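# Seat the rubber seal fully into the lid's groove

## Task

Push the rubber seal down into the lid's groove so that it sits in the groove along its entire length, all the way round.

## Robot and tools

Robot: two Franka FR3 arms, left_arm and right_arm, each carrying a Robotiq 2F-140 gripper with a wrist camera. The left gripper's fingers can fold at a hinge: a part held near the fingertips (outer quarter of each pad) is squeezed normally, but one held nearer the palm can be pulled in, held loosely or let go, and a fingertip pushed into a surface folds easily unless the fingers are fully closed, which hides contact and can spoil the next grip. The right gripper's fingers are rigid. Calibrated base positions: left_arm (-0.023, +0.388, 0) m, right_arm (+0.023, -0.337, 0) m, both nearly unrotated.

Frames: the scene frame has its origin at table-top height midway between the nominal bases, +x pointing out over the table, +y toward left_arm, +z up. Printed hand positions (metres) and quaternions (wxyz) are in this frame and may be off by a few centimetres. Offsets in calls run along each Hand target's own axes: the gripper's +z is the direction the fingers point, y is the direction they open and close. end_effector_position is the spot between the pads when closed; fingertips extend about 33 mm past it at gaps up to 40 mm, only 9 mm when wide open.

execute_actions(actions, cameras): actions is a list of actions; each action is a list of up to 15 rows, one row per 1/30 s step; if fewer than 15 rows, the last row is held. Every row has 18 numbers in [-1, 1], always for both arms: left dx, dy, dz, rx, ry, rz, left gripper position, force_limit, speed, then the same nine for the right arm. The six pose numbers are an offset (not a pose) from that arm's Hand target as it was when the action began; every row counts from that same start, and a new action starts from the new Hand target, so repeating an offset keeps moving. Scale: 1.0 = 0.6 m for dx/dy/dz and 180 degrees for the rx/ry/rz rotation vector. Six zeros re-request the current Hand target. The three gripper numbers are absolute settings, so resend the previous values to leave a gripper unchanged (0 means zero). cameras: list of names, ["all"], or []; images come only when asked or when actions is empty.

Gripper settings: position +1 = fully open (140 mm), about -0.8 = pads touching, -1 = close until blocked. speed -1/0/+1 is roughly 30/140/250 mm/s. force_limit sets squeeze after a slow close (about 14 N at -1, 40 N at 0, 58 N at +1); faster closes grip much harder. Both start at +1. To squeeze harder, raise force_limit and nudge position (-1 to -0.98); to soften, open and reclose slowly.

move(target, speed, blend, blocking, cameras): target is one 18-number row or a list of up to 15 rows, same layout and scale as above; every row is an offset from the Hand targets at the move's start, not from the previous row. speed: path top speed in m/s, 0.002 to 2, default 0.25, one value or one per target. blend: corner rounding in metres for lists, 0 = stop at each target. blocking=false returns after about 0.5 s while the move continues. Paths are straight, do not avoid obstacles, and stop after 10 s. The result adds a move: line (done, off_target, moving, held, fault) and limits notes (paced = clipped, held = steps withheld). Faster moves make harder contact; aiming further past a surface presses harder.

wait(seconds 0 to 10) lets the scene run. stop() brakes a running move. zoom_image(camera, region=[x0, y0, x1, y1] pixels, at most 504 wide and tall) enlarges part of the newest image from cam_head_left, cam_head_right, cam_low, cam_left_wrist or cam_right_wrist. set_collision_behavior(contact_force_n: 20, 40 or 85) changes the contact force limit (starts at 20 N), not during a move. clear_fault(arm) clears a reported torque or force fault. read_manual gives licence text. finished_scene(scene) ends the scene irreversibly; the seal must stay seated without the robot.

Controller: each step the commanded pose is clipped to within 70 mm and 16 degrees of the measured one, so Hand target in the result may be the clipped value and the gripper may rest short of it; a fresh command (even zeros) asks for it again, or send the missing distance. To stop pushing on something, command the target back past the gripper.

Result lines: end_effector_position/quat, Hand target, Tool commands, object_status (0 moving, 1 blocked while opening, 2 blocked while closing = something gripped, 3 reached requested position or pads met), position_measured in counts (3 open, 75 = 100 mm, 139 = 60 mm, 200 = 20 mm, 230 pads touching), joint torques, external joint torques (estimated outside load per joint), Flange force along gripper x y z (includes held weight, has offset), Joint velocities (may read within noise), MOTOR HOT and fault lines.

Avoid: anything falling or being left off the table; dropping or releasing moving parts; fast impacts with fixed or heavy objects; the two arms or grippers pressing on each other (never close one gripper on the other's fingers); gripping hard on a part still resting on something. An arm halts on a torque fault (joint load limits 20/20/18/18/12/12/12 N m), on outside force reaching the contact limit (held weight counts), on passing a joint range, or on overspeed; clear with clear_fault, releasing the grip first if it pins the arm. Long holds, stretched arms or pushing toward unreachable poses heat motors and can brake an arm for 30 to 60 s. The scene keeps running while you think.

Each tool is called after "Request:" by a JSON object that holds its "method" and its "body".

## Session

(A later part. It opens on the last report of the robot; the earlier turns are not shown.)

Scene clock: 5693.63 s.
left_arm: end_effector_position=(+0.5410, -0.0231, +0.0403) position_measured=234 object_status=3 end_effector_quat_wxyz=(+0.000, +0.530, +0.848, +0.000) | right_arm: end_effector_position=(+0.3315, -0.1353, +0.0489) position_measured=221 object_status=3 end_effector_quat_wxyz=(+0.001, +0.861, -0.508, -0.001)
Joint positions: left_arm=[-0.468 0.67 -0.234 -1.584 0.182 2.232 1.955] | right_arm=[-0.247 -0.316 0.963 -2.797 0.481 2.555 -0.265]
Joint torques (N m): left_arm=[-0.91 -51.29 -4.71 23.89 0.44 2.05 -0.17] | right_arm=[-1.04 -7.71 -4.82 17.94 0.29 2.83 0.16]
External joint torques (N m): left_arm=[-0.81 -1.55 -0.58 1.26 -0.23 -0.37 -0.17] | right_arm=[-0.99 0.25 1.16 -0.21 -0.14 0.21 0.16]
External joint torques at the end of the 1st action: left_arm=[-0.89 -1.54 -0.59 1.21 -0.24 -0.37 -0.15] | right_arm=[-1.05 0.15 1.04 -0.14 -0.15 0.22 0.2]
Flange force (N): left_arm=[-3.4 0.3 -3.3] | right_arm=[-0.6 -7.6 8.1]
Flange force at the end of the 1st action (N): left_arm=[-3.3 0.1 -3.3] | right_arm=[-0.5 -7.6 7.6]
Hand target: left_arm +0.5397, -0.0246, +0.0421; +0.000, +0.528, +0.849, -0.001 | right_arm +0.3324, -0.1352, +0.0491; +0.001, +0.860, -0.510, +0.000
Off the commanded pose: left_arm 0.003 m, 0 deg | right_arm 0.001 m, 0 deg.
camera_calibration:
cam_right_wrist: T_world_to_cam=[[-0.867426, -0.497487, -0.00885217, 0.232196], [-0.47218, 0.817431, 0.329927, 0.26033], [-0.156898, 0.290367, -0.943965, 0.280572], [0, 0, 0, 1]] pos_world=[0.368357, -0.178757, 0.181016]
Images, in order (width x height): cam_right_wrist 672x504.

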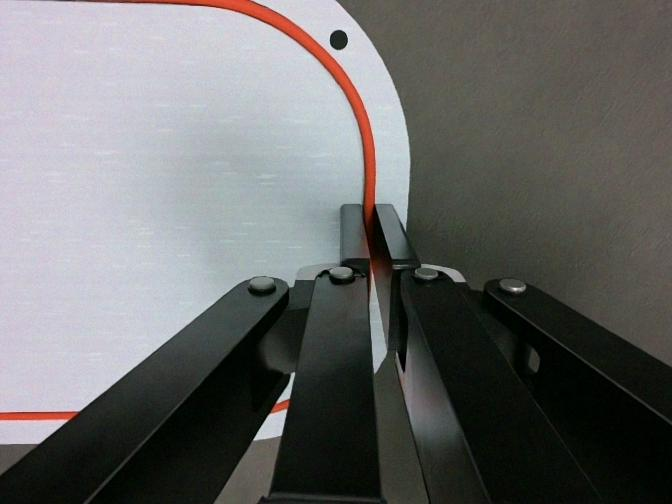

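Request:
{"method": "move", "body": {"target": [[0,0,0,0,0,0,-1,-1,0, 0,-0.0010,-0.0053,0,0,0,-0.73,-1,-1]], "speed": [0.008], "cameras": ["cam_right_wrist"]}}

Request:
{"method": "zoom_image", "body": {"camera": "cam_right_wrist", "region": [290, 60, 440, 230]}}

Scene clock: 5702.40 s.
left_arm: end_effector_position=(+0.5410, -0.0231, +0.0403) position_measured=234 object_status=3 end_effector_quat_wxyz=(+0.000, +0.530, +0.848, +0.000) | right_arm: end_effector_position=(+0.3329, -0.1356, +0.0516) position_measured=221 object_status=3 end_effector_quat_wxyz=(+0.001, +0.861, -0.509, +0.000)
Joint positions: left_arm=[-0.468 0.67 -0.234 -1.584 0.182 2.232 1.955] | right_arm=[-0.243 -0.324 0.957 -2.795 0.481 2.547 -0.265]
Joint velocities: left_arm=[within noise] | right_arm=[0.001 0 -0.001 0 0 -0.004 -0.001]
Joint torques (N m): left_arm=[-0.9 -51.34 -4.73 23.89 0.44 2.06 -0.18] | right_arm=[-0.04 -8.49 -5.41 18.46 0.38 2.46 0.07]
External joint torques (N m): left_arm=[-0.78 -1.51 -0.58 1.21 -0.23 -0.37 -0.18] | right_arm=[-0.04 -0.55 0.64 0.17 -0.05 -0.17 0.07]
Flange force (N): left_arm=[-3.2 0.2 -3.2] | right_arm=[-1.2 -0.4 -1.1]
Hand target: left_arm +0.5397, -0.0246, +0.0421; +0.000, +0.528, +0.849, -0.001 | right_arm +0.3329, -0.1349, +0.0523; +0.001, +0.860, -0.510, +0.000
Off the commanded pose: left_arm 0.003 m, 0 deg | right_arm 0.001 m, 0 deg.
move: done
camera_calibration:
cam_right_wrist: T_world_to_cam=[[-0.868276, -0.495975, -0.0103191, 0.23384], [-0.471443, 0.818498, 0.328333, 0.260256], [-0.154399, 0.289948, -0.944506, 0.282539], [0, 0, 0, 1]] pos_world=[0.369357, -0.178962, 0.183822]
Images, in order (width x height): cam_right_wrist 672x504.

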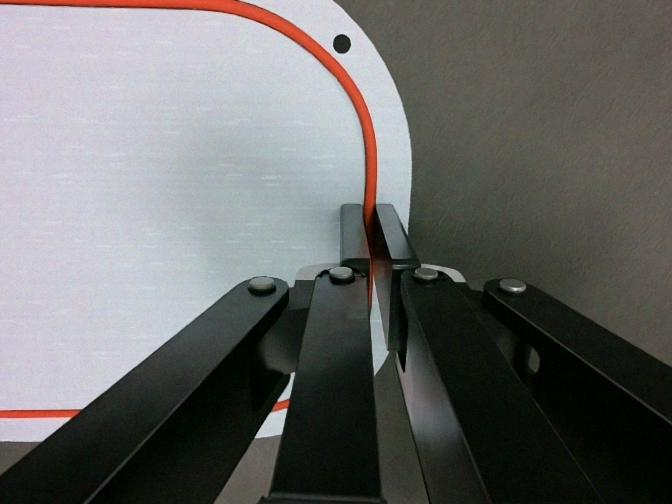

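Scaled by 2.965 from the camera's 672x504 image, which has a finer 960x720 frame.

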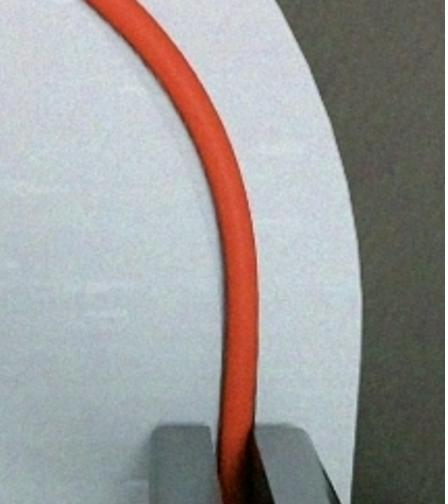

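Request:
{"method": "move", "body": {"target": [[0,0,0,0,0,0,-1,-1,0, 0,0,-0.0017,0,0,0,-0.73,-1,-1],[0,0,0,0,0,0,-1,-1,0, 0,0,-0.0017,0,0,0,-1,-1,-1]], "speed": [0.008,0.008], "cameras": ["cam_right_wrist"]}}

Request:
{"method": "zoom_image", "body": {"camera": "cam_right_wrist", "region": [290, 60, 440, 230]}}

Scene clock: 5710.10 s.
left_arm: end_effector_position=(+0.5410, -0.0231, +0.0403) position_measured=234 object_status=3 end_effector_quat_wxyz=(+0.000, +0.530, +0.848, +0.000) | right_arm: end_effector_position=(+0.3328, -0.1356, +0.0526) position_measured=225 object_status=2 end_effector_quat_wxyz=(+0.001, +0.861, -0.509, +0.000)
Joint positions: left_arm=[-0.468 0.67 -0.234 -1.584 0.182 2.232 1.955] | right_arm=[-0.238 -0.328 0.951 -2.794 0.481 2.542 -0.265]
Joint torques (N m): left_arm=[-0.92 -51.35 -4.71 23.89 0.43 2.05 -0.16] | right_arm=[-0.23 -8.36 -6.01 18.47 0.3 2.49 0.02]
External joint torques (N m): left_arm=[-1 -1.64 -0.71 1.27 -0.24 -0.36 -0.16] | right_arm=[-0.21 -0.34 0.11 0.11 -0.13 -0.14 0.01]
Flange force (N): left_arm=[-3.4 0.0 -3.4] | right_arm=[0.0 -0.6 -1.0]
Hand target: left_arm +0.5397, -0.0246, +0.0421; +0.000, +0.528, +0.849, -0.001 | right_arm +0.3329, -0.1349, +0.0533; +0.001, +0.860, -0.510, +0.000
Off the commanded pose: left_arm 0.003 m, 0 deg | right_arm 0.001 m, 0 deg.
move: done
camera_calibration:
cam_right_wrist: T_world_to_cam=[[-0.868397, -0.495767, -0.0100631, 0.233748], [-0.47112, 0.818554, 0.328656, 0.25976], [-0.1547, 0.290145, -0.944396, 0.283716], [0, 0, 0, 1]] pos_world=[0.369255, -0.179062, 0.184921]
Images, in order (width x height): cam_right_wrist 672x504.

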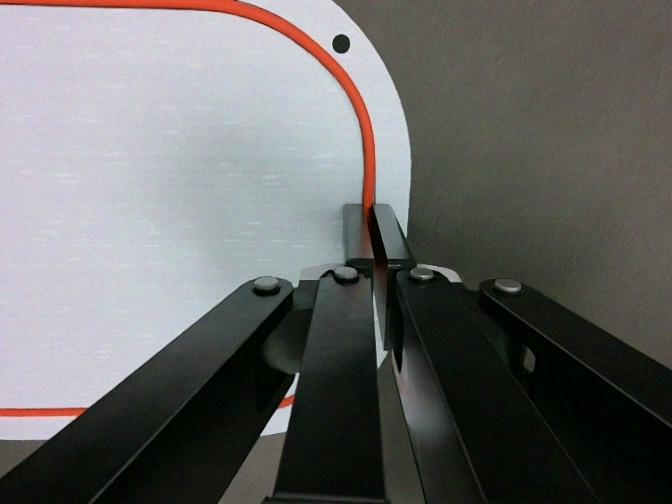

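Scaled by 2.965 from the camera's 672x504 image, which has a finer 960x720 frame.

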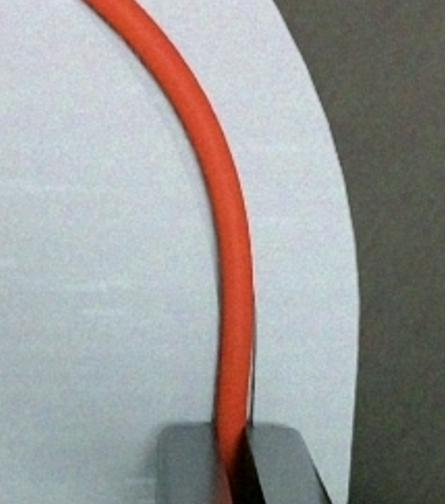

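Request:
{"method": "move", "body": {"target": [[0,0,0,0,0,0,-1,-1,0, 0,0.0018,0,0,0,0,-1,-1,-1],[0,0,0,0,0,0,-1,-1,0, 0,0.0018,0.0045,0,0,0,-1,-1,-1]], "speed": [0.008,0.006], "cameras": ["cam_right_wrist"]}}

Request:
{"method": "zoom_image", "body": {"camera": "cam_right_wrist", "region": [290, 60, 440, 230]}}

Scene clock: 5722.97 s.
left_arm: end_effector_position=(+0.5410, -0.0231, +0.0403) position_measured=234 object_status=3 end_effector_quat_wxyz=(+0.000, +0.530, +0.848, +0.000) | right_arm: end_effector_position=(+0.3319, -0.1349, +0.0513) position_measured=225 object_status=2 end_effector_quat_wxyz=(+0.000, +0.861, -0.509, -0.001)
Joint positions: left_arm=[-0.468 0.67 -0.234 -1.584 0.182 2.232 1.955] | right_arm=[-0.236 -0.323 0.952 -2.796 0.482 2.548 -0.265]
Joint velocities: left_arm=[within noise] | right_arm=[-0.002 0 0.003 -0.001 0 0.003 0.001]
Joint torques (N m): left_arm=[-0.88 -51.33 -4.69 23.91 0.43 2.06 -0.14] | right_arm=[-0.59 -7.44 -4.5 17.69 0.35 2.85 0.16]
External joint torques (N m): left_arm=[-0.87 -1.58 -0.63 1.27 -0.24 -0.37 -0.14] | right_arm=[-0.58 0.63 1.51 -0.59 -0.08 0.23 0.16]
Flange force (N): left_arm=[-3.4 0.2 -3.4] | right_arm=[-1.5 -6.8 9.5]
Hand target: left_arm +0.5397, -0.0246, +0.0421; +0.000, +0.528, +0.849, -0.001 | right_arm +0.3319, -0.1354, +0.0506; +0.001, +0.860, -0.510, +0.000
Off the commanded pose: left_arm 0.003 m, 0 deg | right_arm 0.001 m, 0 deg.
move: done
camera_calibration:
cam_right_wrist: T_world_to_cam=[[-0.867645, -0.497073, -0.0105568, 0.233009], [-0.472243, 0.817292, 0.330181, 0.259339], [-0.155496, 0.291465, -0.943859, 0.282441], [0, 0, 0, 1]] pos_world=[0.368559, -0.178455, 0.183415]
Images, in order (width x height): cam_right_wrist 672x504.

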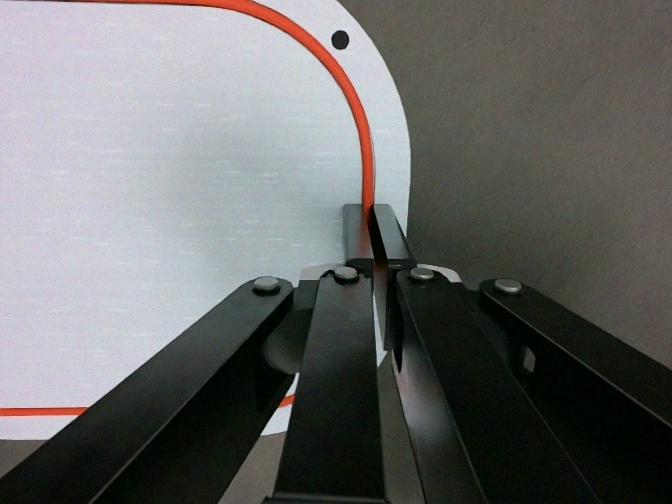

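Scaled by 2.965 from the camera's 672x504 image, which has a finer 960x720 frame.

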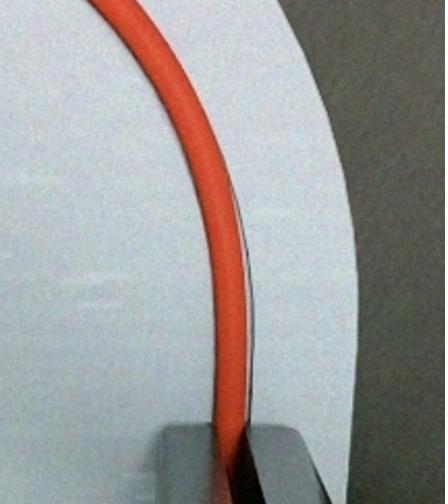

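Request:
{"method": "move", "body": {"target": [[0,0,0,0,0,0,-1,-1,0, 0,0.0012,0,0,0,0,-1,-1,-1],[0,0,0,0,0,0,-1,-1,0, 0,0.0012,0.0035,0,0,0,-1,-1,-1]], "speed": [0.008,0.006], "cameras": ["cam_right_wrist"]}}

Request:
{"method": "zoom_image", "body": {"camera": "cam_right_wrist", "region": [290, 60, 440, 230]}}

Scene clock: 5730.17 s.
left_arm: end_effector_position=(+0.5410, -0.0231, +0.0403) position_measured=234 object_status=3 end_effector_quat_wxyz=(+0.000, +0.530, +0.848, +0.000) | right_arm: end_effector_position=(+0.3313, -0.1353, +0.0492) position_measured=225 object_status=2 end_effector_quat_wxyz=(+0.000, +0.861, -0.508, -0.001)
Joint positions: left_arm=[-0.468 0.67 -0.234 -1.584 0.182 2.232 1.955] | right_arm=[-0.24 -0.318 0.957 -2.799 0.482 2.557 -0.265]
Joint velocities: left_arm=[within noise] | right_arm=[-0.003 0 0.004 0 0 0.003 0.001]
Joint torques (N m): left_arm=[-0.93 -51.32 -4.67 23.84 0.43 2.05 -0.15] | right_arm=[-1.08 -7.43 -4.08 17.56 0.34 2.97 0.23]
External joint torques (N m): left_arm=[-0.82 -1.51 -0.53 1.16 -0.24 -0.39 -0.15] | right_arm=[-1.02 0.54 1.87 -0.5 -0.09 0.37 0.23]
Flange force (N): left_arm=[-3.0 0.1 -3.3] | right_arm=[-1.7 -9.5 12.0]
Hand target: left_arm +0.5397, -0.0246, +0.0421; +0.000, +0.528, +0.849, -0.001 | right_arm +0.3313, -0.1357, +0.0485; +0.001, +0.860, -0.510, +0.000
Off the commanded pose: left_arm 0.003 m, 0 deg | right_arm 0.001 m, 0 deg.
move: done
camera_calibration:
cam_right_wrist: T_world_to_cam=[[-0.867363, -0.497564, -0.0105607, 0.232079], [-0.472732, 0.81707, 0.330032, 0.260243], [-0.155583, 0.29125, -0.943911, 0.280486], [0, 0, 0, 1]] pos_world=[0.36796, -0.178854, 0.181316]
Images, in order (width x height): cam_right_wrist 672x504.

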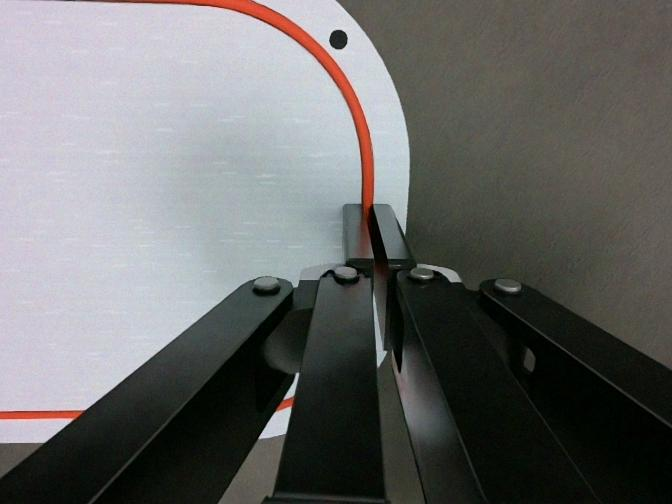

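Scaled by 2.965 from the camera's 672x504 image, which has a finer 960x720 frame.

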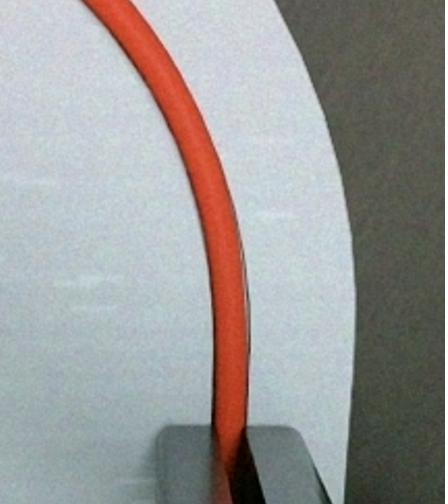

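Request:
{"method": "execute_actions", "body": {"actions": [[[0,0,0,0,0,0,-1,-1,0, 0,0,0,0,0,0,-0.71,-1,-1]], [[0,0,0,0,0,0,-1,-1,0, 0,0,0,0,0,0,-0.71,-1,-1]]], "cameras": ["cam_right_wrist"]}}

Request:
{"method": "zoom_image", "body": {"camera": "cam_right_wrist", "region": [290, 60, 440, 330]}}

Scene clock: 5738.23 s.
left_arm: end_effector_position=(+0.5410, -0.0231, +0.0403) position_measured=234 object_status=3 end_effector_quat_wxyz=(+0.000, +0.530, +0.848, +0.000) | right_arm: end_effector_position=(+0.3314, -0.1352, +0.0491) position_measured=218 object_status=3 end_effector_quat_wxyz=(+0.000, +0.861, -0.508, +0.000)
Joint positions: left_arm=[-0.468 0.67 -0.234 -1.584 0.182 2.232 1.955] | right_arm=[-0.241 -0.317 0.959 -2.799 0.482 2.557 -0.265]
Joint torques (N m): left_arm=[-0.91 -51.32 -4.67 23.85 0.43 2.05 -0.17] | right_arm=[-0.96 -7.58 -4.81 17.53 0.3 2.85 0.16]
External joint torques (N m): left_arm=[-0.98 -1.67 -0.68 1.25 -0.24 -0.36 -0.17] | right_arm=[-0.92 0.42 1.14 -0.56 -0.12 0.24 0.16]
External joint torques at the end of the 1st action: left_arm=[-0.93 -1.49 -0.66 1.22 -0.25 -0.38 -0.17] | right_arm=[-0.53 0.47 1.46 -0.64 -0.11 0.23 0.18]
Flange force (N): left_arm=[-3.2 -0.1 -3.5] | right_arm=[-0.5 -6.8 8.8]
Flange force at the end of the 1st action (N): left_arm=[-3.5 0.2 -3.2] | right_arm=[-1.5 -6.1 8.9]
Hand target: left_arm +0.5397, -0.0246, +0.0421; +0.000, +0.528, +0.849, -0.001 | right_arm +0.3313, -0.1357, +0.0485; +0.001, +0.860, -0.510, +0.000
Off the commanded pose: left_arm 0.003 m, 0 deg | right_arm 0.001 m, 0 deg.
camera_calibration:
cam_right_wrist: T_world_to_cam=[[-0.867156, -0.497918, -0.0108638, 0.232046], [-0.47324, 0.816988, 0.329507, 0.260429], [-0.155192, 0.290875, -0.944091, 0.280281], [0, 0, 0, 1]] pos_world=[0.367963, -0.178754, 0.181318]
Images, in order (width x height): cam_right_wrist 672x504.

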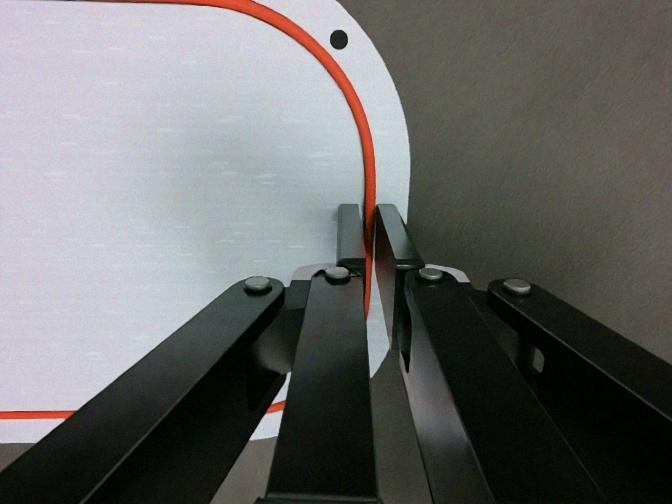

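Scaled by 1.867 from the camera's 672x504 image, which has a finer 960x720 frame.

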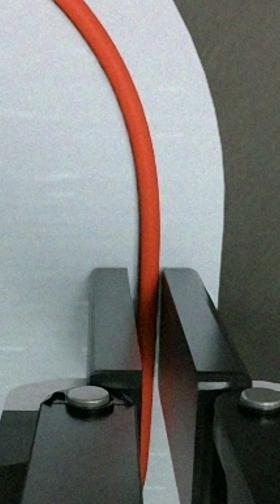

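Request:
{"method": "execute_actions", "body": {"actions": [[[0,0,0,0,0,0,-1,-1,0, 0,0,-0.0015,0,0,0,-0.71,-1,-1]], [[0,0,0,0,0,0,-1,-1,0, 0,0,0,0,0,0,-0.6,-1,-1]], [[0,0,0,0,0,0,-1,-1,0, 0,0,0,0,0,0,-0.6,-1,-1]]], "cameras": ["cam_right_wrist"]}}

Request:
{"method": "zoom_image", "body": {"camera": "cam_right_wrist", "region": [290, 60, 440, 360]}}

Scene clock: 5750.80 s.
left_arm: end_effector_position=(+0.5410, -0.0231, +0.0403) position_measured=234 object_status=3 end_effector_quat_wxyz=(+0.000, +0.530, +0.848, +0.000) | right_arm: end_effector_position=(+0.3318, -0.1355, +0.0494) position_measured=205 object_status=3 end_effector_quat_wxyz=(+0.000, +0.861, -0.509, +0.000)
Joint positions: left_arm=[-0.468 0.67 -0.234 -1.584 0.182 2.232 1.955] | right_arm=[-0.241 -0.318 0.958 -2.799 0.482 2.557 -0.265]
Joint torques (N m): left_arm=[-0.88 -51.37 -4.68 23.88 0.43 2.06 -0.17] | right_arm=[-0.57 -8.52 -5.63 17.82 0.3 2.53 0.17]
External joint torques (N m): left_arm=[-0.79 -1.65 -0.57 1.26 -0.24 -0.37 -0.17] | right_arm=[-0.6 -0.47 0.26 -0.29 -0.12 -0.08 0.17]
External joint torques at the end of the 1st action: left_arm=[-0.89 -1.39 -0.62 1.15 -0.26 -0.38 -0.16] | right_arm=[-0.53 -0.61 0.29 -0.19 -0.12 -0.07 0.09]
External joint torques at the end of the 2nd action: left_arm=[-0.89 -1.42 -0.69 1.18 -0.24 -0.38 -0.17] | right_arm=[-0.58 -0.5 0.24 -0.34 -0.11 -0.09 0.09]
Flange force (N): left_arm=[-3.1 0.2 -3.5] | right_arm=[0.1 -1.2 0.6]
Flange force at the end of the 1st action (N): left_arm=[-3.4 0.2 -3.1] | right_arm=[0.0 -0.7 -0.2]
Flange force at the end of the 2nd action (N): left_arm=[-3.4 0.2 -3.1] | right_arm=[0.2 -0.6 0.2]
Hand target: left_arm +0.5397, -0.0246, +0.0421; +0.000, +0.528, +0.849, -0.001 | right_arm +0.3313, -0.1357, +0.0494; +0.001, +0.860, -0.510, +0.000
Off the commanded pose: left_arm 0.003 m, 0 deg | right_arm 0.001 m, 0 deg.
camera_calibration:
cam_right_wrist: T_world_to_cam=[[-0.867565, -0.49719, -0.0115891, 0.23262], [-0.472821, 0.81737, 0.32916, 0.260646], [-0.154183, 0.291047, -0.944203, 0.280256], [0, 0, 0, 1]] pos_world=[0.368262, -0.178956, 0.18152]
Images, in order (width x height): cam_right_wrist 672x504.

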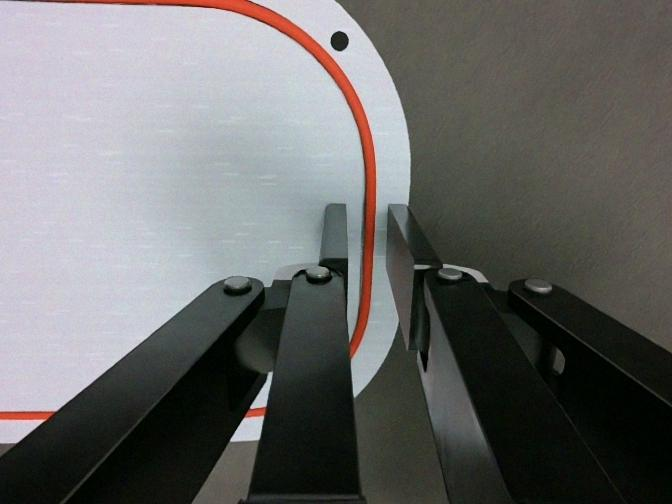

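Scaled by 1.680 from the camera's 672x504 image, which has a finer 960x720 frame.

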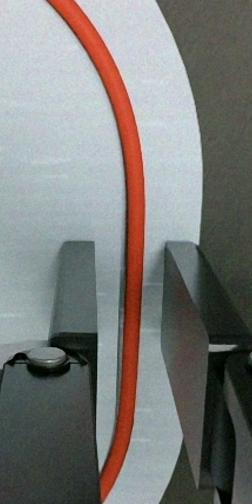

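Request:
{"method": "move", "body": {"target": [[0,0,0,0,0,0,-1,-1,0, 0,0,-0.0135,0,0,0,-0.6,-1,-1],[0,0,0,0,0,0,-1,-1,0, 0,0.0025,-0.0135,0,0,0,-1,-1,0],[0,0,0,0,0,0,-1,-1,0, 0,0.0025,-0.0068,0,0,0,-1,-1,0],[0,0,0,0,0,0,-1,-1,0, 0,0.0025,0.0023,0,0,0,-1,-1,0]], "speed": [0.02,0.02,0.03,0.006], "cameras": ["cam_right_wrist"]}}

Request:
{"method": "zoom_image", "body": {"camera": "cam_right_wrist", "region": [290, 60, 440, 360]}}

Scene clock: 5765.17 s.
left_arm: end_effector_position=(+0.5410, -0.0231, +0.0403) position_measured=234 object_status=3 end_effector_quat_wxyz=(+0.000, +0.530, +0.848, +0.000) | right_arm: end_effector_position=(+0.3311, -0.1349, +0.0495) position_measured=233 object_status=3 end_effector_quat_wxyz=(-0.001, +0.861, -0.508, +0.001)
Joint positions: left_arm=[-0.468 0.67 -0.234 -1.584 0.182 2.232 1.955] | right_arm=[-0.233 -0.321 0.954 -2.803 0.488 2.56 -0.267]
Joint velocities: left_arm=[within noise] | right_arm=[-0.001 -0.001 0.004 0 0.003 0.002 0.002]
Joint torques (N m): left_arm=[-0.89 -51.35 -4.68 23.89 0.42 2.07 -0.16] | right_arm=[-1.39 -6.65 -4.84 16.13 0.1 2.61 0.19]
External joint torques (N m): left_arm=[-0.85 -1.57 -0.6 1.23 -0.25 -0.36 -0.16] | right_arm=[-1.48 1.34 1.03 -2 -0.32 0 0.19]
Flange force (N): left_arm=[-3.2 0.2 -3.3] | right_arm=[1.0 -8.2 13.7]
Hand target: left_arm +0.5397, -0.0246, +0.0421; +0.000, +0.528, +0.849, -0.001 | right_arm +0.3300, -0.1365, +0.0480; +0.001, +0.860, -0.510, +0.000
Off the commanded pose: left_arm 0.003 m, 0 deg | right_arm 0.002 m, 0 deg.
move: done
camera_calibration:
cam_right_wrist: T_world_to_cam=[[-0.867165, -0.497808, -0.0145969, 0.232203], [-0.474201, 0.816376, 0.329642, 0.260103], [-0.152182, 0.292776, -0.943993, 0.279738], [0, 0, 0, 1]] pos_world=[0.36727, -0.17865, 0.181719]
Images, in order (width x height): cam_right_wrist 672x504.

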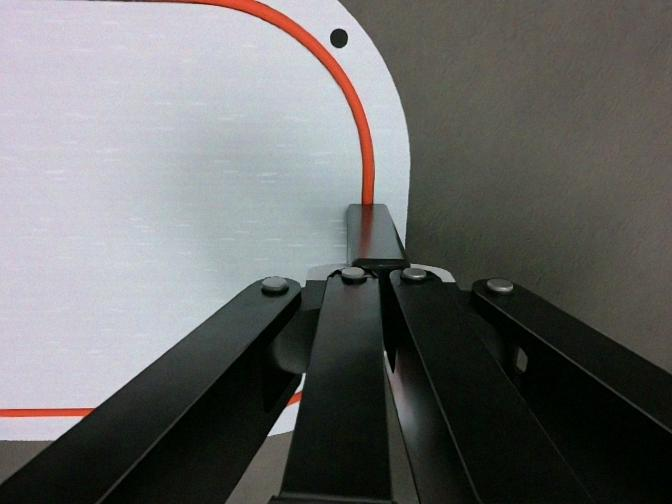

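Scaled by 1.680 from the camera's 672x504 image, which has a finer 960x720 frame.

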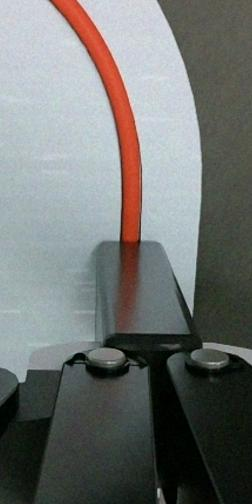

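Request:
{"method": "move", "body": {"target": [[0,0,0,0,0,0,-1,-1,0, 0,0,-0.0142,0,0,0,-1,-1,0],[0,0,0,0,0,0,-1,-1,0, 0.025,0,-0.0092,0,0,0,-1,-1,0],[0,0,0,0,0,0,-1,-1,0, 0.025,0,0.0003,0,0,0,-1,-1,0],[0,0,0,0,0,0,-1,-1,0, 0.025,0,-0.0142,0,0,0,-1,-1,0],[0,0,0,0,0,0,-1,-1,0, 0.0467,-0.001,-0.0092,0,0,-0.028,-1,-1,0],[0,0,0,0,0,0,-1,-1,0, 0.0467,-0.001,0.0003,0,0,-0.028,-1,-1,0]], "speed": [0.04,0.06,0.007,0.04,0.06,0.007], "cameras": ["cam_right_wrist"]}}

Request:
{"method": "zoom_image", "body": {"camera": "cam_right_wrist", "region": [230, 30, 450, 290]}}

Scene clock: 5787.20 s.
left_arm: end_effector_position=(+0.5410, -0.0231, +0.0403) position_measured=234 object_status=3 end_effector_quat_wxyz=(+0.000, +0.530, +0.848, +0.000) | right_arm: end_effector_position=(+0.3448, -0.1591, +0.0495) position_measured=233 object_status=3 end_effector_quat_wxyz=(-0.001, +0.882, -0.472, +0.000)
Joint positions: left_arm=[-0.468 0.67 -0.234 -1.584 0.182 2.232 1.955] | right_arm=[-0.229 -0.295 0.862 -2.809 0.425 2.574 -0.383]
Joint torques (N m): left_arm=[-0.88 -51.3 -4.69 23.88 0.43 2.05 -0.16] | right_arm=[-1.49 -8.1 -3.48 16.2 -0.17 2.99 0.01]
External joint torques (N m): left_arm=[-0.82 -1.46 -0.59 1.19 -0.25 -0.38 -0.16] | right_arm=[-1.46 1.79 1.65 -2.02 -0.59 0.37 0.01]
Flange force (N): left_arm=[-3.3 0.2 -3.2] | right_arm=[2.1 -10.2 17.5]
Hand target: left_arm +0.5397, -0.0246, +0.0421; +0.000, +0.528, +0.849, -0.001 | right_arm +0.3440, -0.1607, +0.0478; +0.000, +0.882, -0.471, +0.000
Off the commanded pose: left_arm 0.003 m, 0 deg | right_arm 0.002 m, 0 deg.
move: done
camera_calibration:
cam_right_wrist: T_world_to_cam=[[-0.822809, -0.568147, -0.0139205, 0.205482], [-0.540155, 0.774186, 0.329952, 0.302442], [-0.176685, 0.279007, -0.943895, 0.295211], [0, 0, 0, 1]] pos_world=[0.384598, -0.199768, 0.181717]
Images, in order (width x height): cam_right_wrist 672x504.

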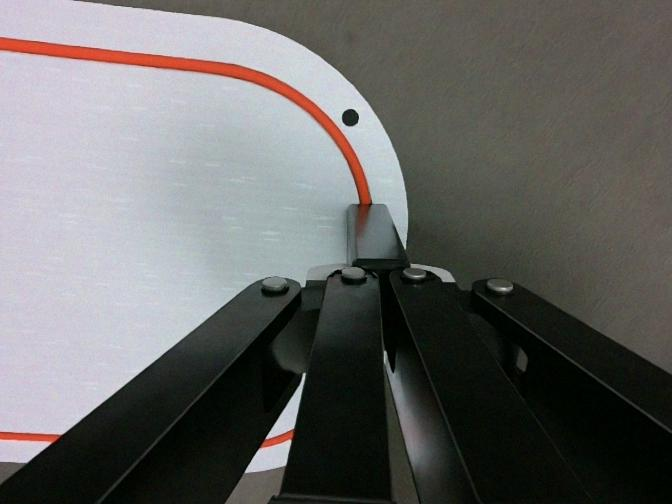

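Scaled by 1.938 from the camera's 672x504 image, which has a finer 960x720 frame.

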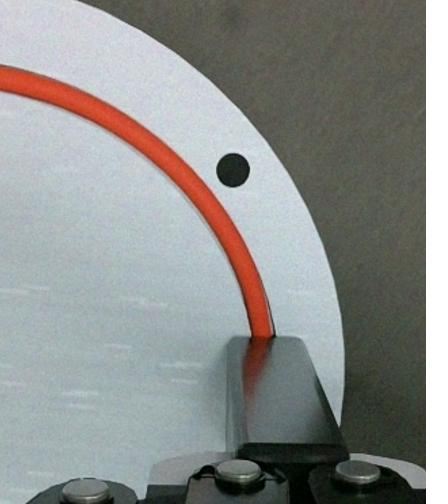

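Request:
{"method": "move", "body": {"target": [[0,0,0,0,0,0,-1,-1,0, 0,0,-0.0167,0,0,0,-1,-1,0],[0,0,0,0,0,0,-1,-1,0, -0.0781,-0.0059,-0.0167,0,0,0.0289,-1,-1,0],[0,0,0,0,0,0,-1,-1,0, -0.0781,-0.0059,-0.0095,0,0,0.0289,-1,-1,0],[0,0,0,0,0,0,-1,-1,0, -0.0781,-0.0059,0.0,0,0,0.0289,-1,-1,0]], "speed": [0.05,0.08,0.03,0.006], "cameras": ["cam_right_wrist"]}}

Request:
{"method": "zoom_image", "body": {"camera": "cam_right_wrist", "region": [230, 30, 450, 290]}}

Scene clock: 5813.03 s.
left_arm: end_effector_position=(+0.5410, -0.0231, +0.0403) position_measured=234 object_status=3 end_effector_quat_wxyz=(+0.000, +0.530, +0.848, +0.000) | right_arm: end_effector_position=(+0.3219, -0.1183, +0.0494) position_measured=233 object_status=3 end_effector_quat_wxyz=(-0.001, +0.861, -0.509, +0.001)
Joint positions: left_arm=[-0.468 0.67 -0.234 -1.584 0.182 2.232 1.955] | right_arm=[-0.221 -0.328 0.996 -2.795 0.507 2.554 -0.23]
Joint torques (N m): left_arm=[-0.87 -51.36 -4.67 23.88 0.42 2.06 -0.18] | right_arm=[-1.19 -5.66 -5.23 15.85 0.14 2.78 0.26]
External joint torques (N m): left_arm=[-1 -1.5 -0.7 1.15 -0.26 -0.37 -0.18] | right_arm=[-1.19 1.58 1.05 -2.23 -0.28 0.16 0.26]
Flange force (N): left_arm=[-3.2 -0.1 -3.2] | right_arm=[0.3 -8.0 15.4]
Hand target: left_arm +0.5397, -0.0246, +0.0421; +0.000, +0.528, +0.849, -0.001 | right_arm +0.3209, -0.1198, +0.0478; +0.001, +0.860, -0.511, +0.000
Off the commanded pose: left_arm 0.003 m, 0 deg | right_arm 0.002 m, 0 deg.
move: done
camera_calibration:
cam_right_wrist: T_world_to_cam=[[-0.867561, -0.497125, -0.014284, 0.232681], [-0.473538, 0.81694, 0.329198, 0.242124], [-0.151983, 0.292363, -0.944153, 0.27337], [0, 0, 0, 1]] pos_world=[0.358067, -0.162053, 0.18172]
Images, in order (width x height): cam_right_wrist 672x504.

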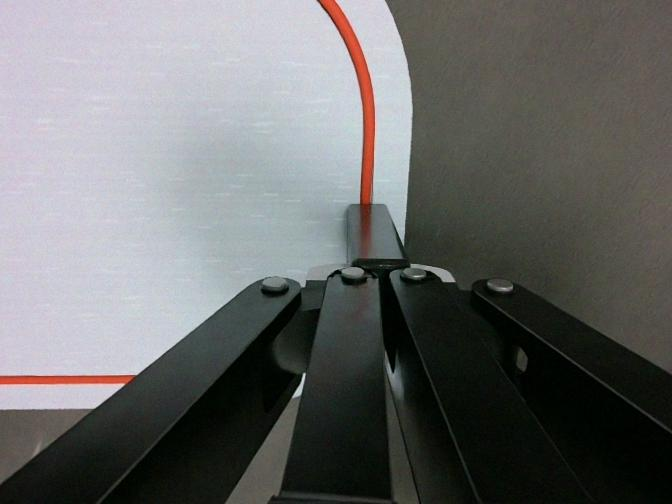

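Scaled by 1.938 from the camera's 672x504 image, which has a finer 960x720 frame.

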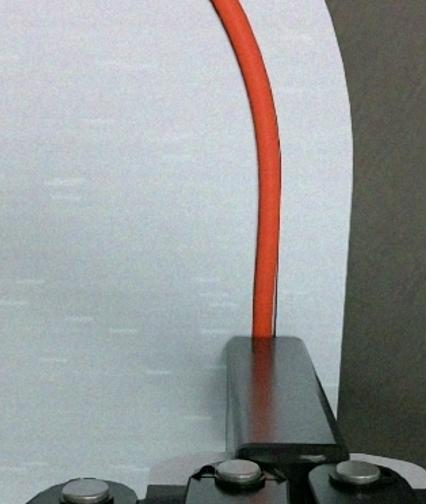

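Request:
{"method": "move", "body": {"target": [[0,0,0,0,0,0,-1,-1,0, 0,0,-0.0167,0,0,0,-1,-1,0],[0,0,0,0,0,0,-1,-1,0, -0.0249,0,-0.0095,0,0,0.0239,-1,-1,0],[0,0,0,0,0,0,-1,-1,0, -0.0249,0,0,0,0,0.0239,-1,-1,0],[0,0,0,0,0,0,-1,-1,0, -0.0249,0,-0.0167,0,0,0.0239,-1,-1,0],[0,0,0,0,0,0,-1,-1,0, -0.0474,-0.0057,-0.0095,0,0,0.0944,-1,-1,0],[0,0,0,0,0,0,-1,-1,0, -0.0474,-0.0057,0,0,0,0.0944,-1,-1,0]], "speed": [0.05,0.06,0.007,0.05,0.06,0.007], "cameras": ["cam_right_wrist"]}}

Request:
{"method": "zoom_image", "body": {"camera": "cam_right_wrist", "region": [230, 0, 470, 290]}}

Scene clock: 5835.00 s.
left_arm: end_effector_position=(+0.5410, -0.0231, +0.0403) position_measured=234 object_status=3 end_effector_quat_wxyz=(+0.000, +0.530, +0.848, +0.000) | right_arm: end_effector_position=(+0.3108, -0.0929, +0.0491) position_measured=233 object_status=3 end_effector_quat_wxyz=(+0.001, +0.777, -0.630, +0.000)
Joint positions: left_arm=[-0.468 0.67 -0.234 -1.584 0.182 2.232 1.955] | right_arm=[-0.315 -0.38 1.173 -2.759 0.617 2.511 0.06]
Joint torques (N m): left_arm=[-0.94 -51.28 -4.69 23.88 0.44 2.06 -0.16] | right_arm=[-1.73 -1.12 -6.39 16.06 0.48 3.16 0.22]
External joint torques (N m): left_arm=[-1.06 -1.69 -0.73 1.32 -0.23 -0.35 -0.16] | right_arm=[-1.78 1.94 1.7 -1.6 0.03 0.57 0.22]
Flange force (N): left_arm=[-3.5 0.0 -3.5] | right_arm=[-5.5 -15.7 24.5]
Hand target: left_arm +0.5397, -0.0246, +0.0421; +0.000, +0.528, +0.849, -0.001 | right_arm +0.3103, -0.0932, +0.0478; +0.001, +0.775, -0.632, +0.000
Off the commanded pose: left_arm 0.003 m, 0 deg | right_arm 0.001 m, 0 deg.
move: done
camera_calibration:
cam_right_wrist: T_world_to_cam=[[-0.9748, -0.222776, -0.0116505, 0.294355], [-0.214191, 0.920082, 0.327982, 0.145254], [-0.062347, 0.322212, -0.944612, 0.238865], [0, 0, 0, 1]] pos_world=[0.332941, -0.145036, 0.181424]
Images, in order (width x height): cam_right_wrist 672x504.

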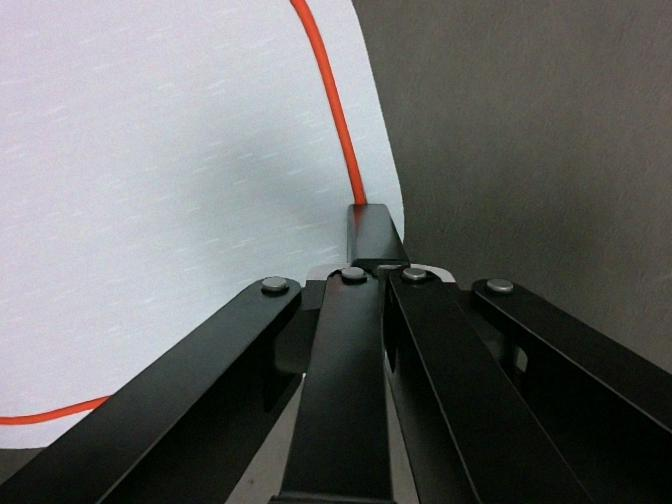

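Scaled by 1.738 from the camera's 672x504 image, which has a finer 960x720 frame.

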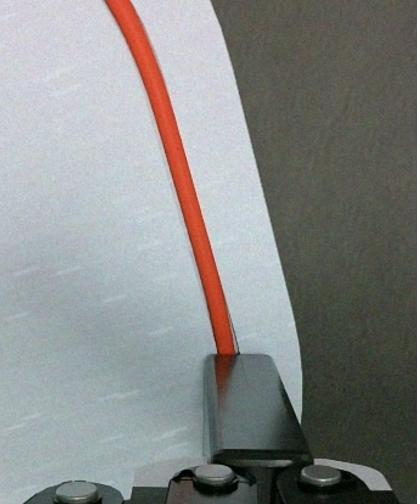

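Request:
{"method": "move", "body": {"target": [[0,0,0,0,0,0,-1,-1,0, 0,0,-0.0167,0,0,0,-1,-1,0],[0,0,0,0,0,0,-1,-1,0, -0.0262,-0.004,-0.0095,0,0,0.0833,-1,-1,0],[0,0,0,0,0,0,-1,-1,0, -0.0262,-0.004,0,0,0,0.0833,-1,-1,0],[0,0,0,0,0,0,-1,-1,0, -0.0262,-0.004,-0.0167,0,0,0.0833,-1,-1,0],[0,0,0,0,0,0,-1,-1,0, -0.0504,-0.0146,-0.0095,0,0,0.1667,-1,-1,0],[0,0,0,0,0,0,-1,-1,0, -0.0504,-0.0146,0,0,0,0.1667,-1,-1,0]], "speed": [0.05,0.06,0.007,0.05,0.06,0.007], "cameras": ["cam_right_wrist"]}}

Request:
{"method": "zoom_image", "body": {"camera": "cam_right_wrist", "region": [200, 0, 470, 290]}}

Scene clock: 5870.53 s.
left_arm: end_effector_position=(+0.5410, -0.0231, +0.0403) position_measured=234 object_status=3 end_effector_quat_wxyz=(+0.000, +0.530, +0.848, +0.000) | right_arm: end_effector_position=(+0.3134, -0.0631, +0.0487) position_measured=233 object_status=3 end_effector_quat_wxyz=(-0.001, -0.587, +0.810, -0.002)
Joint positions: left_arm=[-0.468 0.67 -0.234 -1.584 0.182 2.232 1.955] | right_arm=[-0.512 -0.506 1.421 -2.668 0.797 2.41 0.51]
Joint torques (N m): left_arm=[-0.89 -51.34 -4.73 23.85 0.42 2.06 -0.14] | right_arm=[-1.14 6.32 -9.15 15.68 1.07 3.06 0.2]
External joint torques (N m): left_arm=[-0.98 -1.47 -0.74 1.13 -0.26 -0.37 -0.14] | right_arm=[-1.05 1.7 3.04 -0.86 0.56 0.52 0.2]
Flange force (N): left_arm=[-3.2 -0.1 -3.2] | right_arm=[-14.3 -10.0 27.1]
Hand target: left_arm +0.5397, -0.0246, +0.0421; +0.000, +0.528, +0.849, -0.001 | right_arm +0.3128, -0.0618, +0.0478; -0.001, -0.585, +0.811, +0.000
Off the commanded pose: left_arm 0.003 m, 0 deg | right_arm 0.002 m, 0 deg.
move: done
camera_calibration:
cam_right_wrist: T_world_to_cam=[[-0.955141, 0.295882, -0.0126252, 0.330157], [0.27586, 0.904398, 0.325524, -0.0359], [0.107735, 0.307439, -0.945449, 0.174815], [0, 0, 0, 1]] pos_world=[0.306416, -0.118965, 0.181133]
Images, in order (width x height): cam_right_wrist 672x504.

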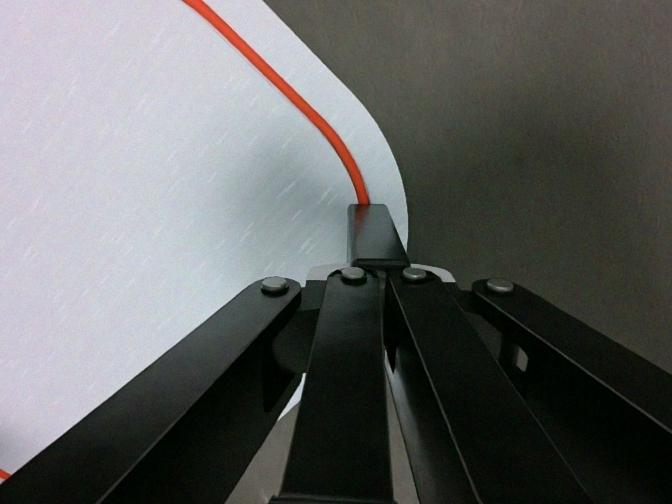

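Scaled by 1.738 from the camera's 672x504 image, which has a finer 960x720 frame.

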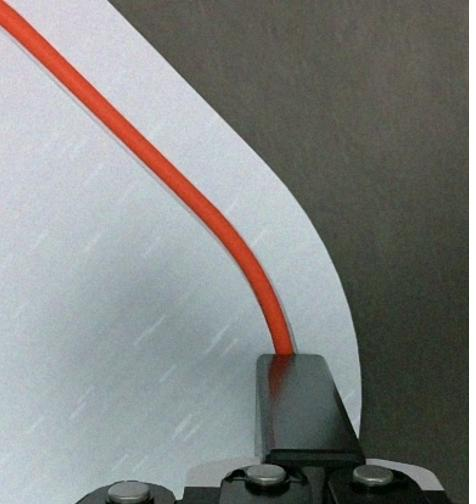

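Request:
{"method": "move", "body": {"target": [[0,0.0417,0,0,0,0,-1,-1,0, 0,0,-0.0167,0,0,0,-1,-1,0],[0,0.0417,-0.2,0,0,0,-1,-1,0, 0,0,-0.0167,0,0,0,-1,-1,0],[0.5716,-0.237,-0.3782,0,0,-0.4692,-1,-1,0, 0,0,-0.0167,0,0,0,-1,-1,0]], "speed": [0.08,0.15,0.25], "blend": [0.005,0.04,0], "cameras": ["cam_right_wrist","cam_head_left","cam_high"]}}

Request:
{"method": "zoom_image", "body": {"camera": "cam_right_wrist", "region": [100, 0, 470, 290]}}

Scene clock: 5888.20 s.
left_arm: end_effector_position=(+0.2617, +0.2202, +0.2689) position_measured=234 object_status=3 end_effector_quat_wxyz=(+0.000, -0.175, +0.985, +0.000) | right_arm: end_effector_position=(+0.3131, -0.0623, +0.0575) position_measured=233 object_status=3 end_effector_quat_wxyz=(+0.000, -0.585, +0.811, +0.000)
Joint positions: left_arm=[-0.227 -0.759 -0.276 -2.599 -0.198 1.853 0.877] | right_arm=[-0.475 -0.527 1.376 -2.666 0.797 2.379 0.512]
Joint velocities: left_arm=[0 -0.001 0.001 0.001 0 0 -0.006] | right_arm=[within noise]
Joint torques (N m): left_arm=[-0.18 -6.19 3.29 25.44 0.46 2.04 -0.25] | right_arm=[-0.51 3.71 -11.98 16.98 0.39 2.37 0.24]
External joint torques (N m): left_arm=[-0.18 -0.24 -0.85 1.32 -0.26 -0.44 -0.25] | right_arm=[-0.46 -0.27 0.52 0.13 -0.12 -0.16 0.24]
Flange force (N): left_arm=[0.7 -3.2 -3.8] | right_arm=[-4.0 -2.2 2.7]
Hand target: left_arm +0.2607, +0.2203, +0.2690; -0.001, -0.180, +0.984, -0.001 | right_arm +0.3128, -0.0618, +0.0578; -0.001, -0.585, +0.811, +0.000
Off the commanded pose: left_arm 0.001 m, 1 deg | right_arm 0.001 m, 0 deg.
move: done
camera_calibration:
cam_right_wrist: T_world_to_cam=[[-0.954254, 0.298794, -0.0110325, 0.329455], [0.278687, 0.902194, 0.32921, -0.0406281], [0.108319, 0.311076, -0.944192, 0.182812], [0, 0, 0, 1]] pos_world=[0.305905, -0.118653, 0.189619]
Images, in order (width x height): cam_head_left 672x504, cam_high 672x504, cam_right_wrist 672x504.

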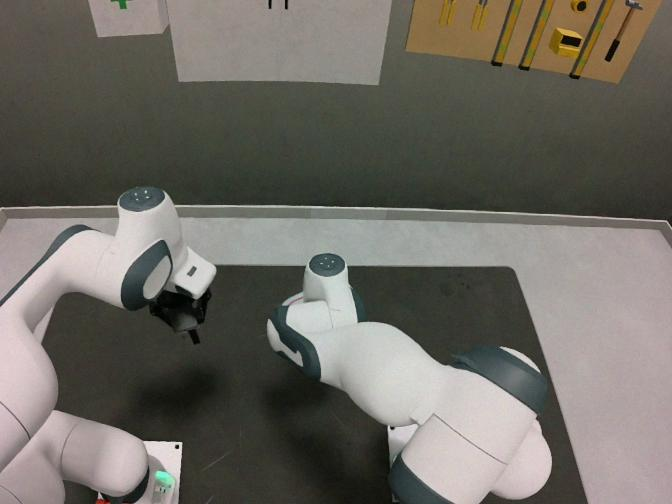

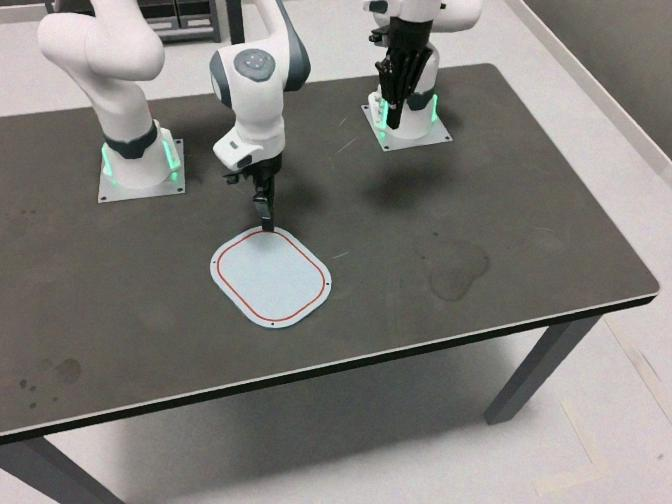

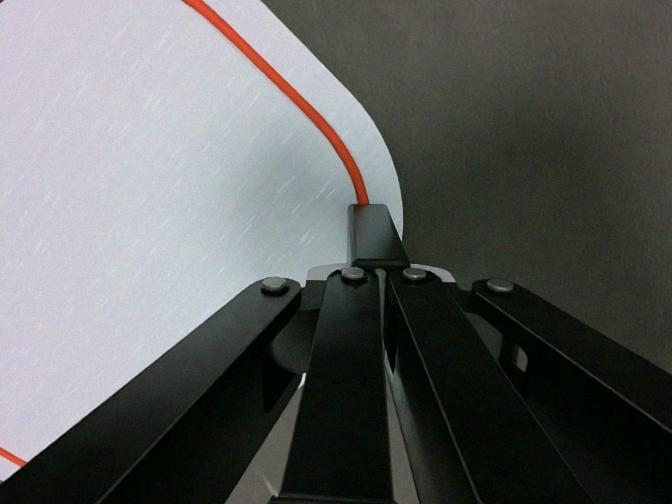

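Scaled by 1.362 from the camera's 672x504 image, which has a finer 960x720 frame.

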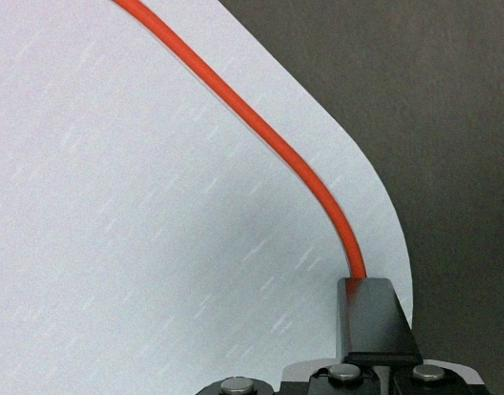

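Request:
{"method": "move", "body": {"target": [[0,0,0,0,0,0,-1,-1,0, -0.026,-0.0037,0.0072,0,0,0.0833,-1,-1,0],[0,0,0,0,0,0,-1,-1,0, -0.026,-0.0037,0.0167,0,0,0.0833,-1,-1,0],[0,0,0,0,0,0,-1,-1,0, -0.026,-0.0037,0,0,0,0.0833,-1,-1,0],[0,0,0,0,0,0,-1,-1,0, -0.0518,-0.0147,0.0072,0,0,0.1722,-1,-1,0],[0,0,0,0,0,0,-1,-1,0, -0.0518,-0.0147,0.0167,0,0,0.1722,-1,-1,0]], "speed": [0.06,0.007,0.05,0.06,0.007], "cameras": ["cam_right_wrist"]}}

Request:
{"method": "zoom_image", "body": {"camera": "cam_right_wrist", "region": [100, 0, 470, 290]}}

Scene clock: 5916.60 s.
left_arm: end_effector_position=(+0.2617, +0.2202, +0.2689) position_measured=234 object_status=3 end_effector_quat_wxyz=(+0.000, -0.176, +0.984, +0.000) | right_arm: end_effector_position=(+0.3302, -0.0363, +0.0482) position_measured=233 object_status=3 end_effector_quat_wxyz=(-0.002, -0.348, +0.937, -0.001)
Joint positions: left_arm=[-0.227 -0.759 -0.276 -2.599 -0.198 1.853 0.875] | right_arm=[-0.679 -0.685 1.572 -2.546 0.966 2.263 0.96]
Joint torques (N m): left_arm=[-0.39 -6.13 3.45 25.41 0.53 2.02 -0.22] | right_arm=[-1.39 12.12 -14.66 14.71 1.17 3.23 0.12]
External joint torques (N m): left_arm=[-0.38 -0.04 -0.68 1.21 -0.2 -0.46 -0.22] | right_arm=[-1.42 0.34 2.53 -0.3 0.58 0.74 0.12]
Flange force (N): left_arm=[0.4 -3.2 -3.6] | right_arm=[-12.2 -2.5 18.2]
Hand target: left_arm +0.2607, +0.2203, +0.2690; -0.001, -0.180, +0.984, -0.001 | right_arm +0.3310, -0.0351, +0.0478; -0.001, -0.347, +0.938, +0.000
Off the commanded pose: left_arm 0.001 m, 0 deg | right_arm 0.002 m, 0 deg.
move: done
camera_calibration:
cam_right_wrist: T_world_to_cam=[[-0.665588, 0.74622, -0.0121608, 0.258903], [0.703291, 0.632584, 0.324374, -0.215596], [0.249747, 0.207347, -0.945851, 0.113819], [0, 0, 0, 1]] pos_world=[0.295524, -0.0804159, 0.180738]
Images, in order (width x height): cam_right_wrist 672x504.

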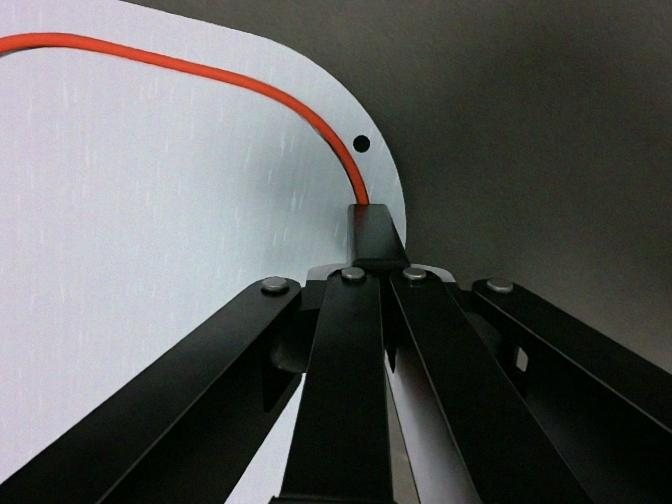

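Scaled by 1.362 from the camera's 672x504 image, which has a finer 960x720 frame.

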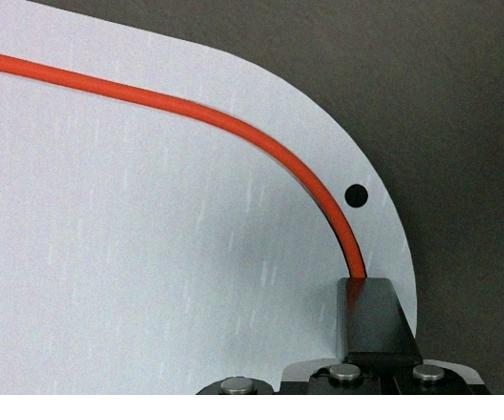

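Request:
{"method": "move", "body": {"target": [[0,0,0,0,0,0,-1,-1,0, 0,0,-0.0162,0,0,0,-1,-1,0],[0,0,0,0,0,0,-1,-1,0, -0.0274,-0.0037,-0.0095,0,0,0.0667,-1,-1,0],[0,0,0,0,0,0,-1,-1,0, -0.0274,-0.0037,0.0005,0,0,0.0667,-1,-1,0],[0,0,0,0,0,0,-1,-1,0, -0.0274,-0.0037,-0.0162,0,0,0.0667,-1,-1,0],[0,0,0,0,0,0,-1,-1,0, -0.0599,-0.0108,-0.0095,0,0,0.0667,-1,-1,0],[0,0,0,0,0,0,-1,-1,0, -0.0599,-0.0108,0.0005,0,0,0.0667,-1,-1,0]], "speed": [0.05,0.06,0.007,0.05,0.07,0.007], "cameras": ["cam_right_wrist"]}}

Request:
{"method": "zoom_image", "body": {"camera": "cam_right_wrist", "region": [100, 0, 470, 290]}}

Scene clock: 5936.40 s.
left_arm: end_effector_position=(+0.2617, +0.2202, +0.2689) position_measured=234 object_status=3 end_effector_quat_wxyz=(+0.000, -0.176, +0.984, +0.000) | right_arm: end_effector_position=(+0.3613, -0.0175, +0.0480) position_measured=233 object_status=3 end_effector_quat_wxyz=(-0.003, -0.246, +0.969, -0.001)
Joint positions: left_arm=[-0.227 -0.759 -0.276 -2.599 -0.198 1.853 0.875] | right_arm=[-0.835 -0.752 1.662 -2.426 1.001 2.2 1.143]
Joint torques (N m): left_arm=[-0.4 -6.12 3.44 25.42 0.53 2.04 -0.19] | right_arm=[-1.72 16.65 -17.19 14.16 1.04 3.27 -0.12]
External joint torques (N m): left_arm=[-0.39 -0.11 -0.71 1.25 -0.2 -0.44 -0.19] | right_arm=[-1.71 0.33 2.47 -0.41 0.42 0.81 -0.12]
Flange force (N): left_arm=[0.5 -3.1 -3.7] | right_arm=[-10.9 -1.6 15.4]
Hand target: left_arm +0.2607, +0.2203, +0.2690; -0.001, -0.180, +0.984, -0.001 | right_arm +0.3625, -0.0167, +0.0474; -0.001, -0.247, +0.969, +0.000
Off the commanded pose: left_arm 0.001 m, 0 deg | right_arm 0.002 m, 0 deg.
move: done
camera_calibration:
cam_right_wrist: T_world_to_cam=[[-0.492011, 0.870498, -0.0125998, 0.205151], [0.82148, 0.469001, 0.324358, -0.294915], [0.288263, 0.149237, -0.94585, 0.087006], [0, 0, 0, 1]] pos_world=[0.318123, -0.0532528, 0.180538]
Images, in order (width x height): cam_right_wrist 672x504.

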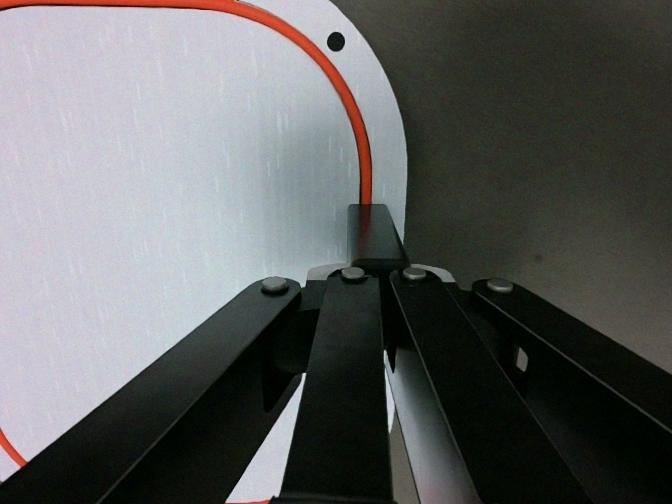

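Scaled by 1.362 from the camera's 672x504 image, which has a finer 960x720 frame.

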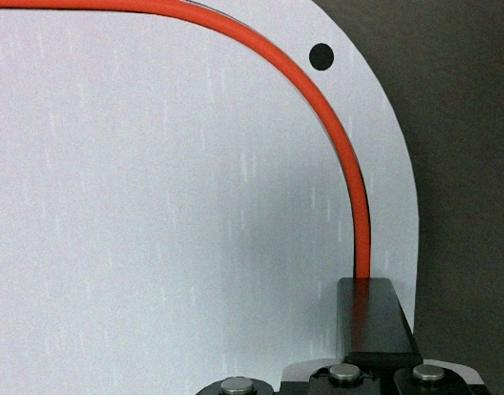

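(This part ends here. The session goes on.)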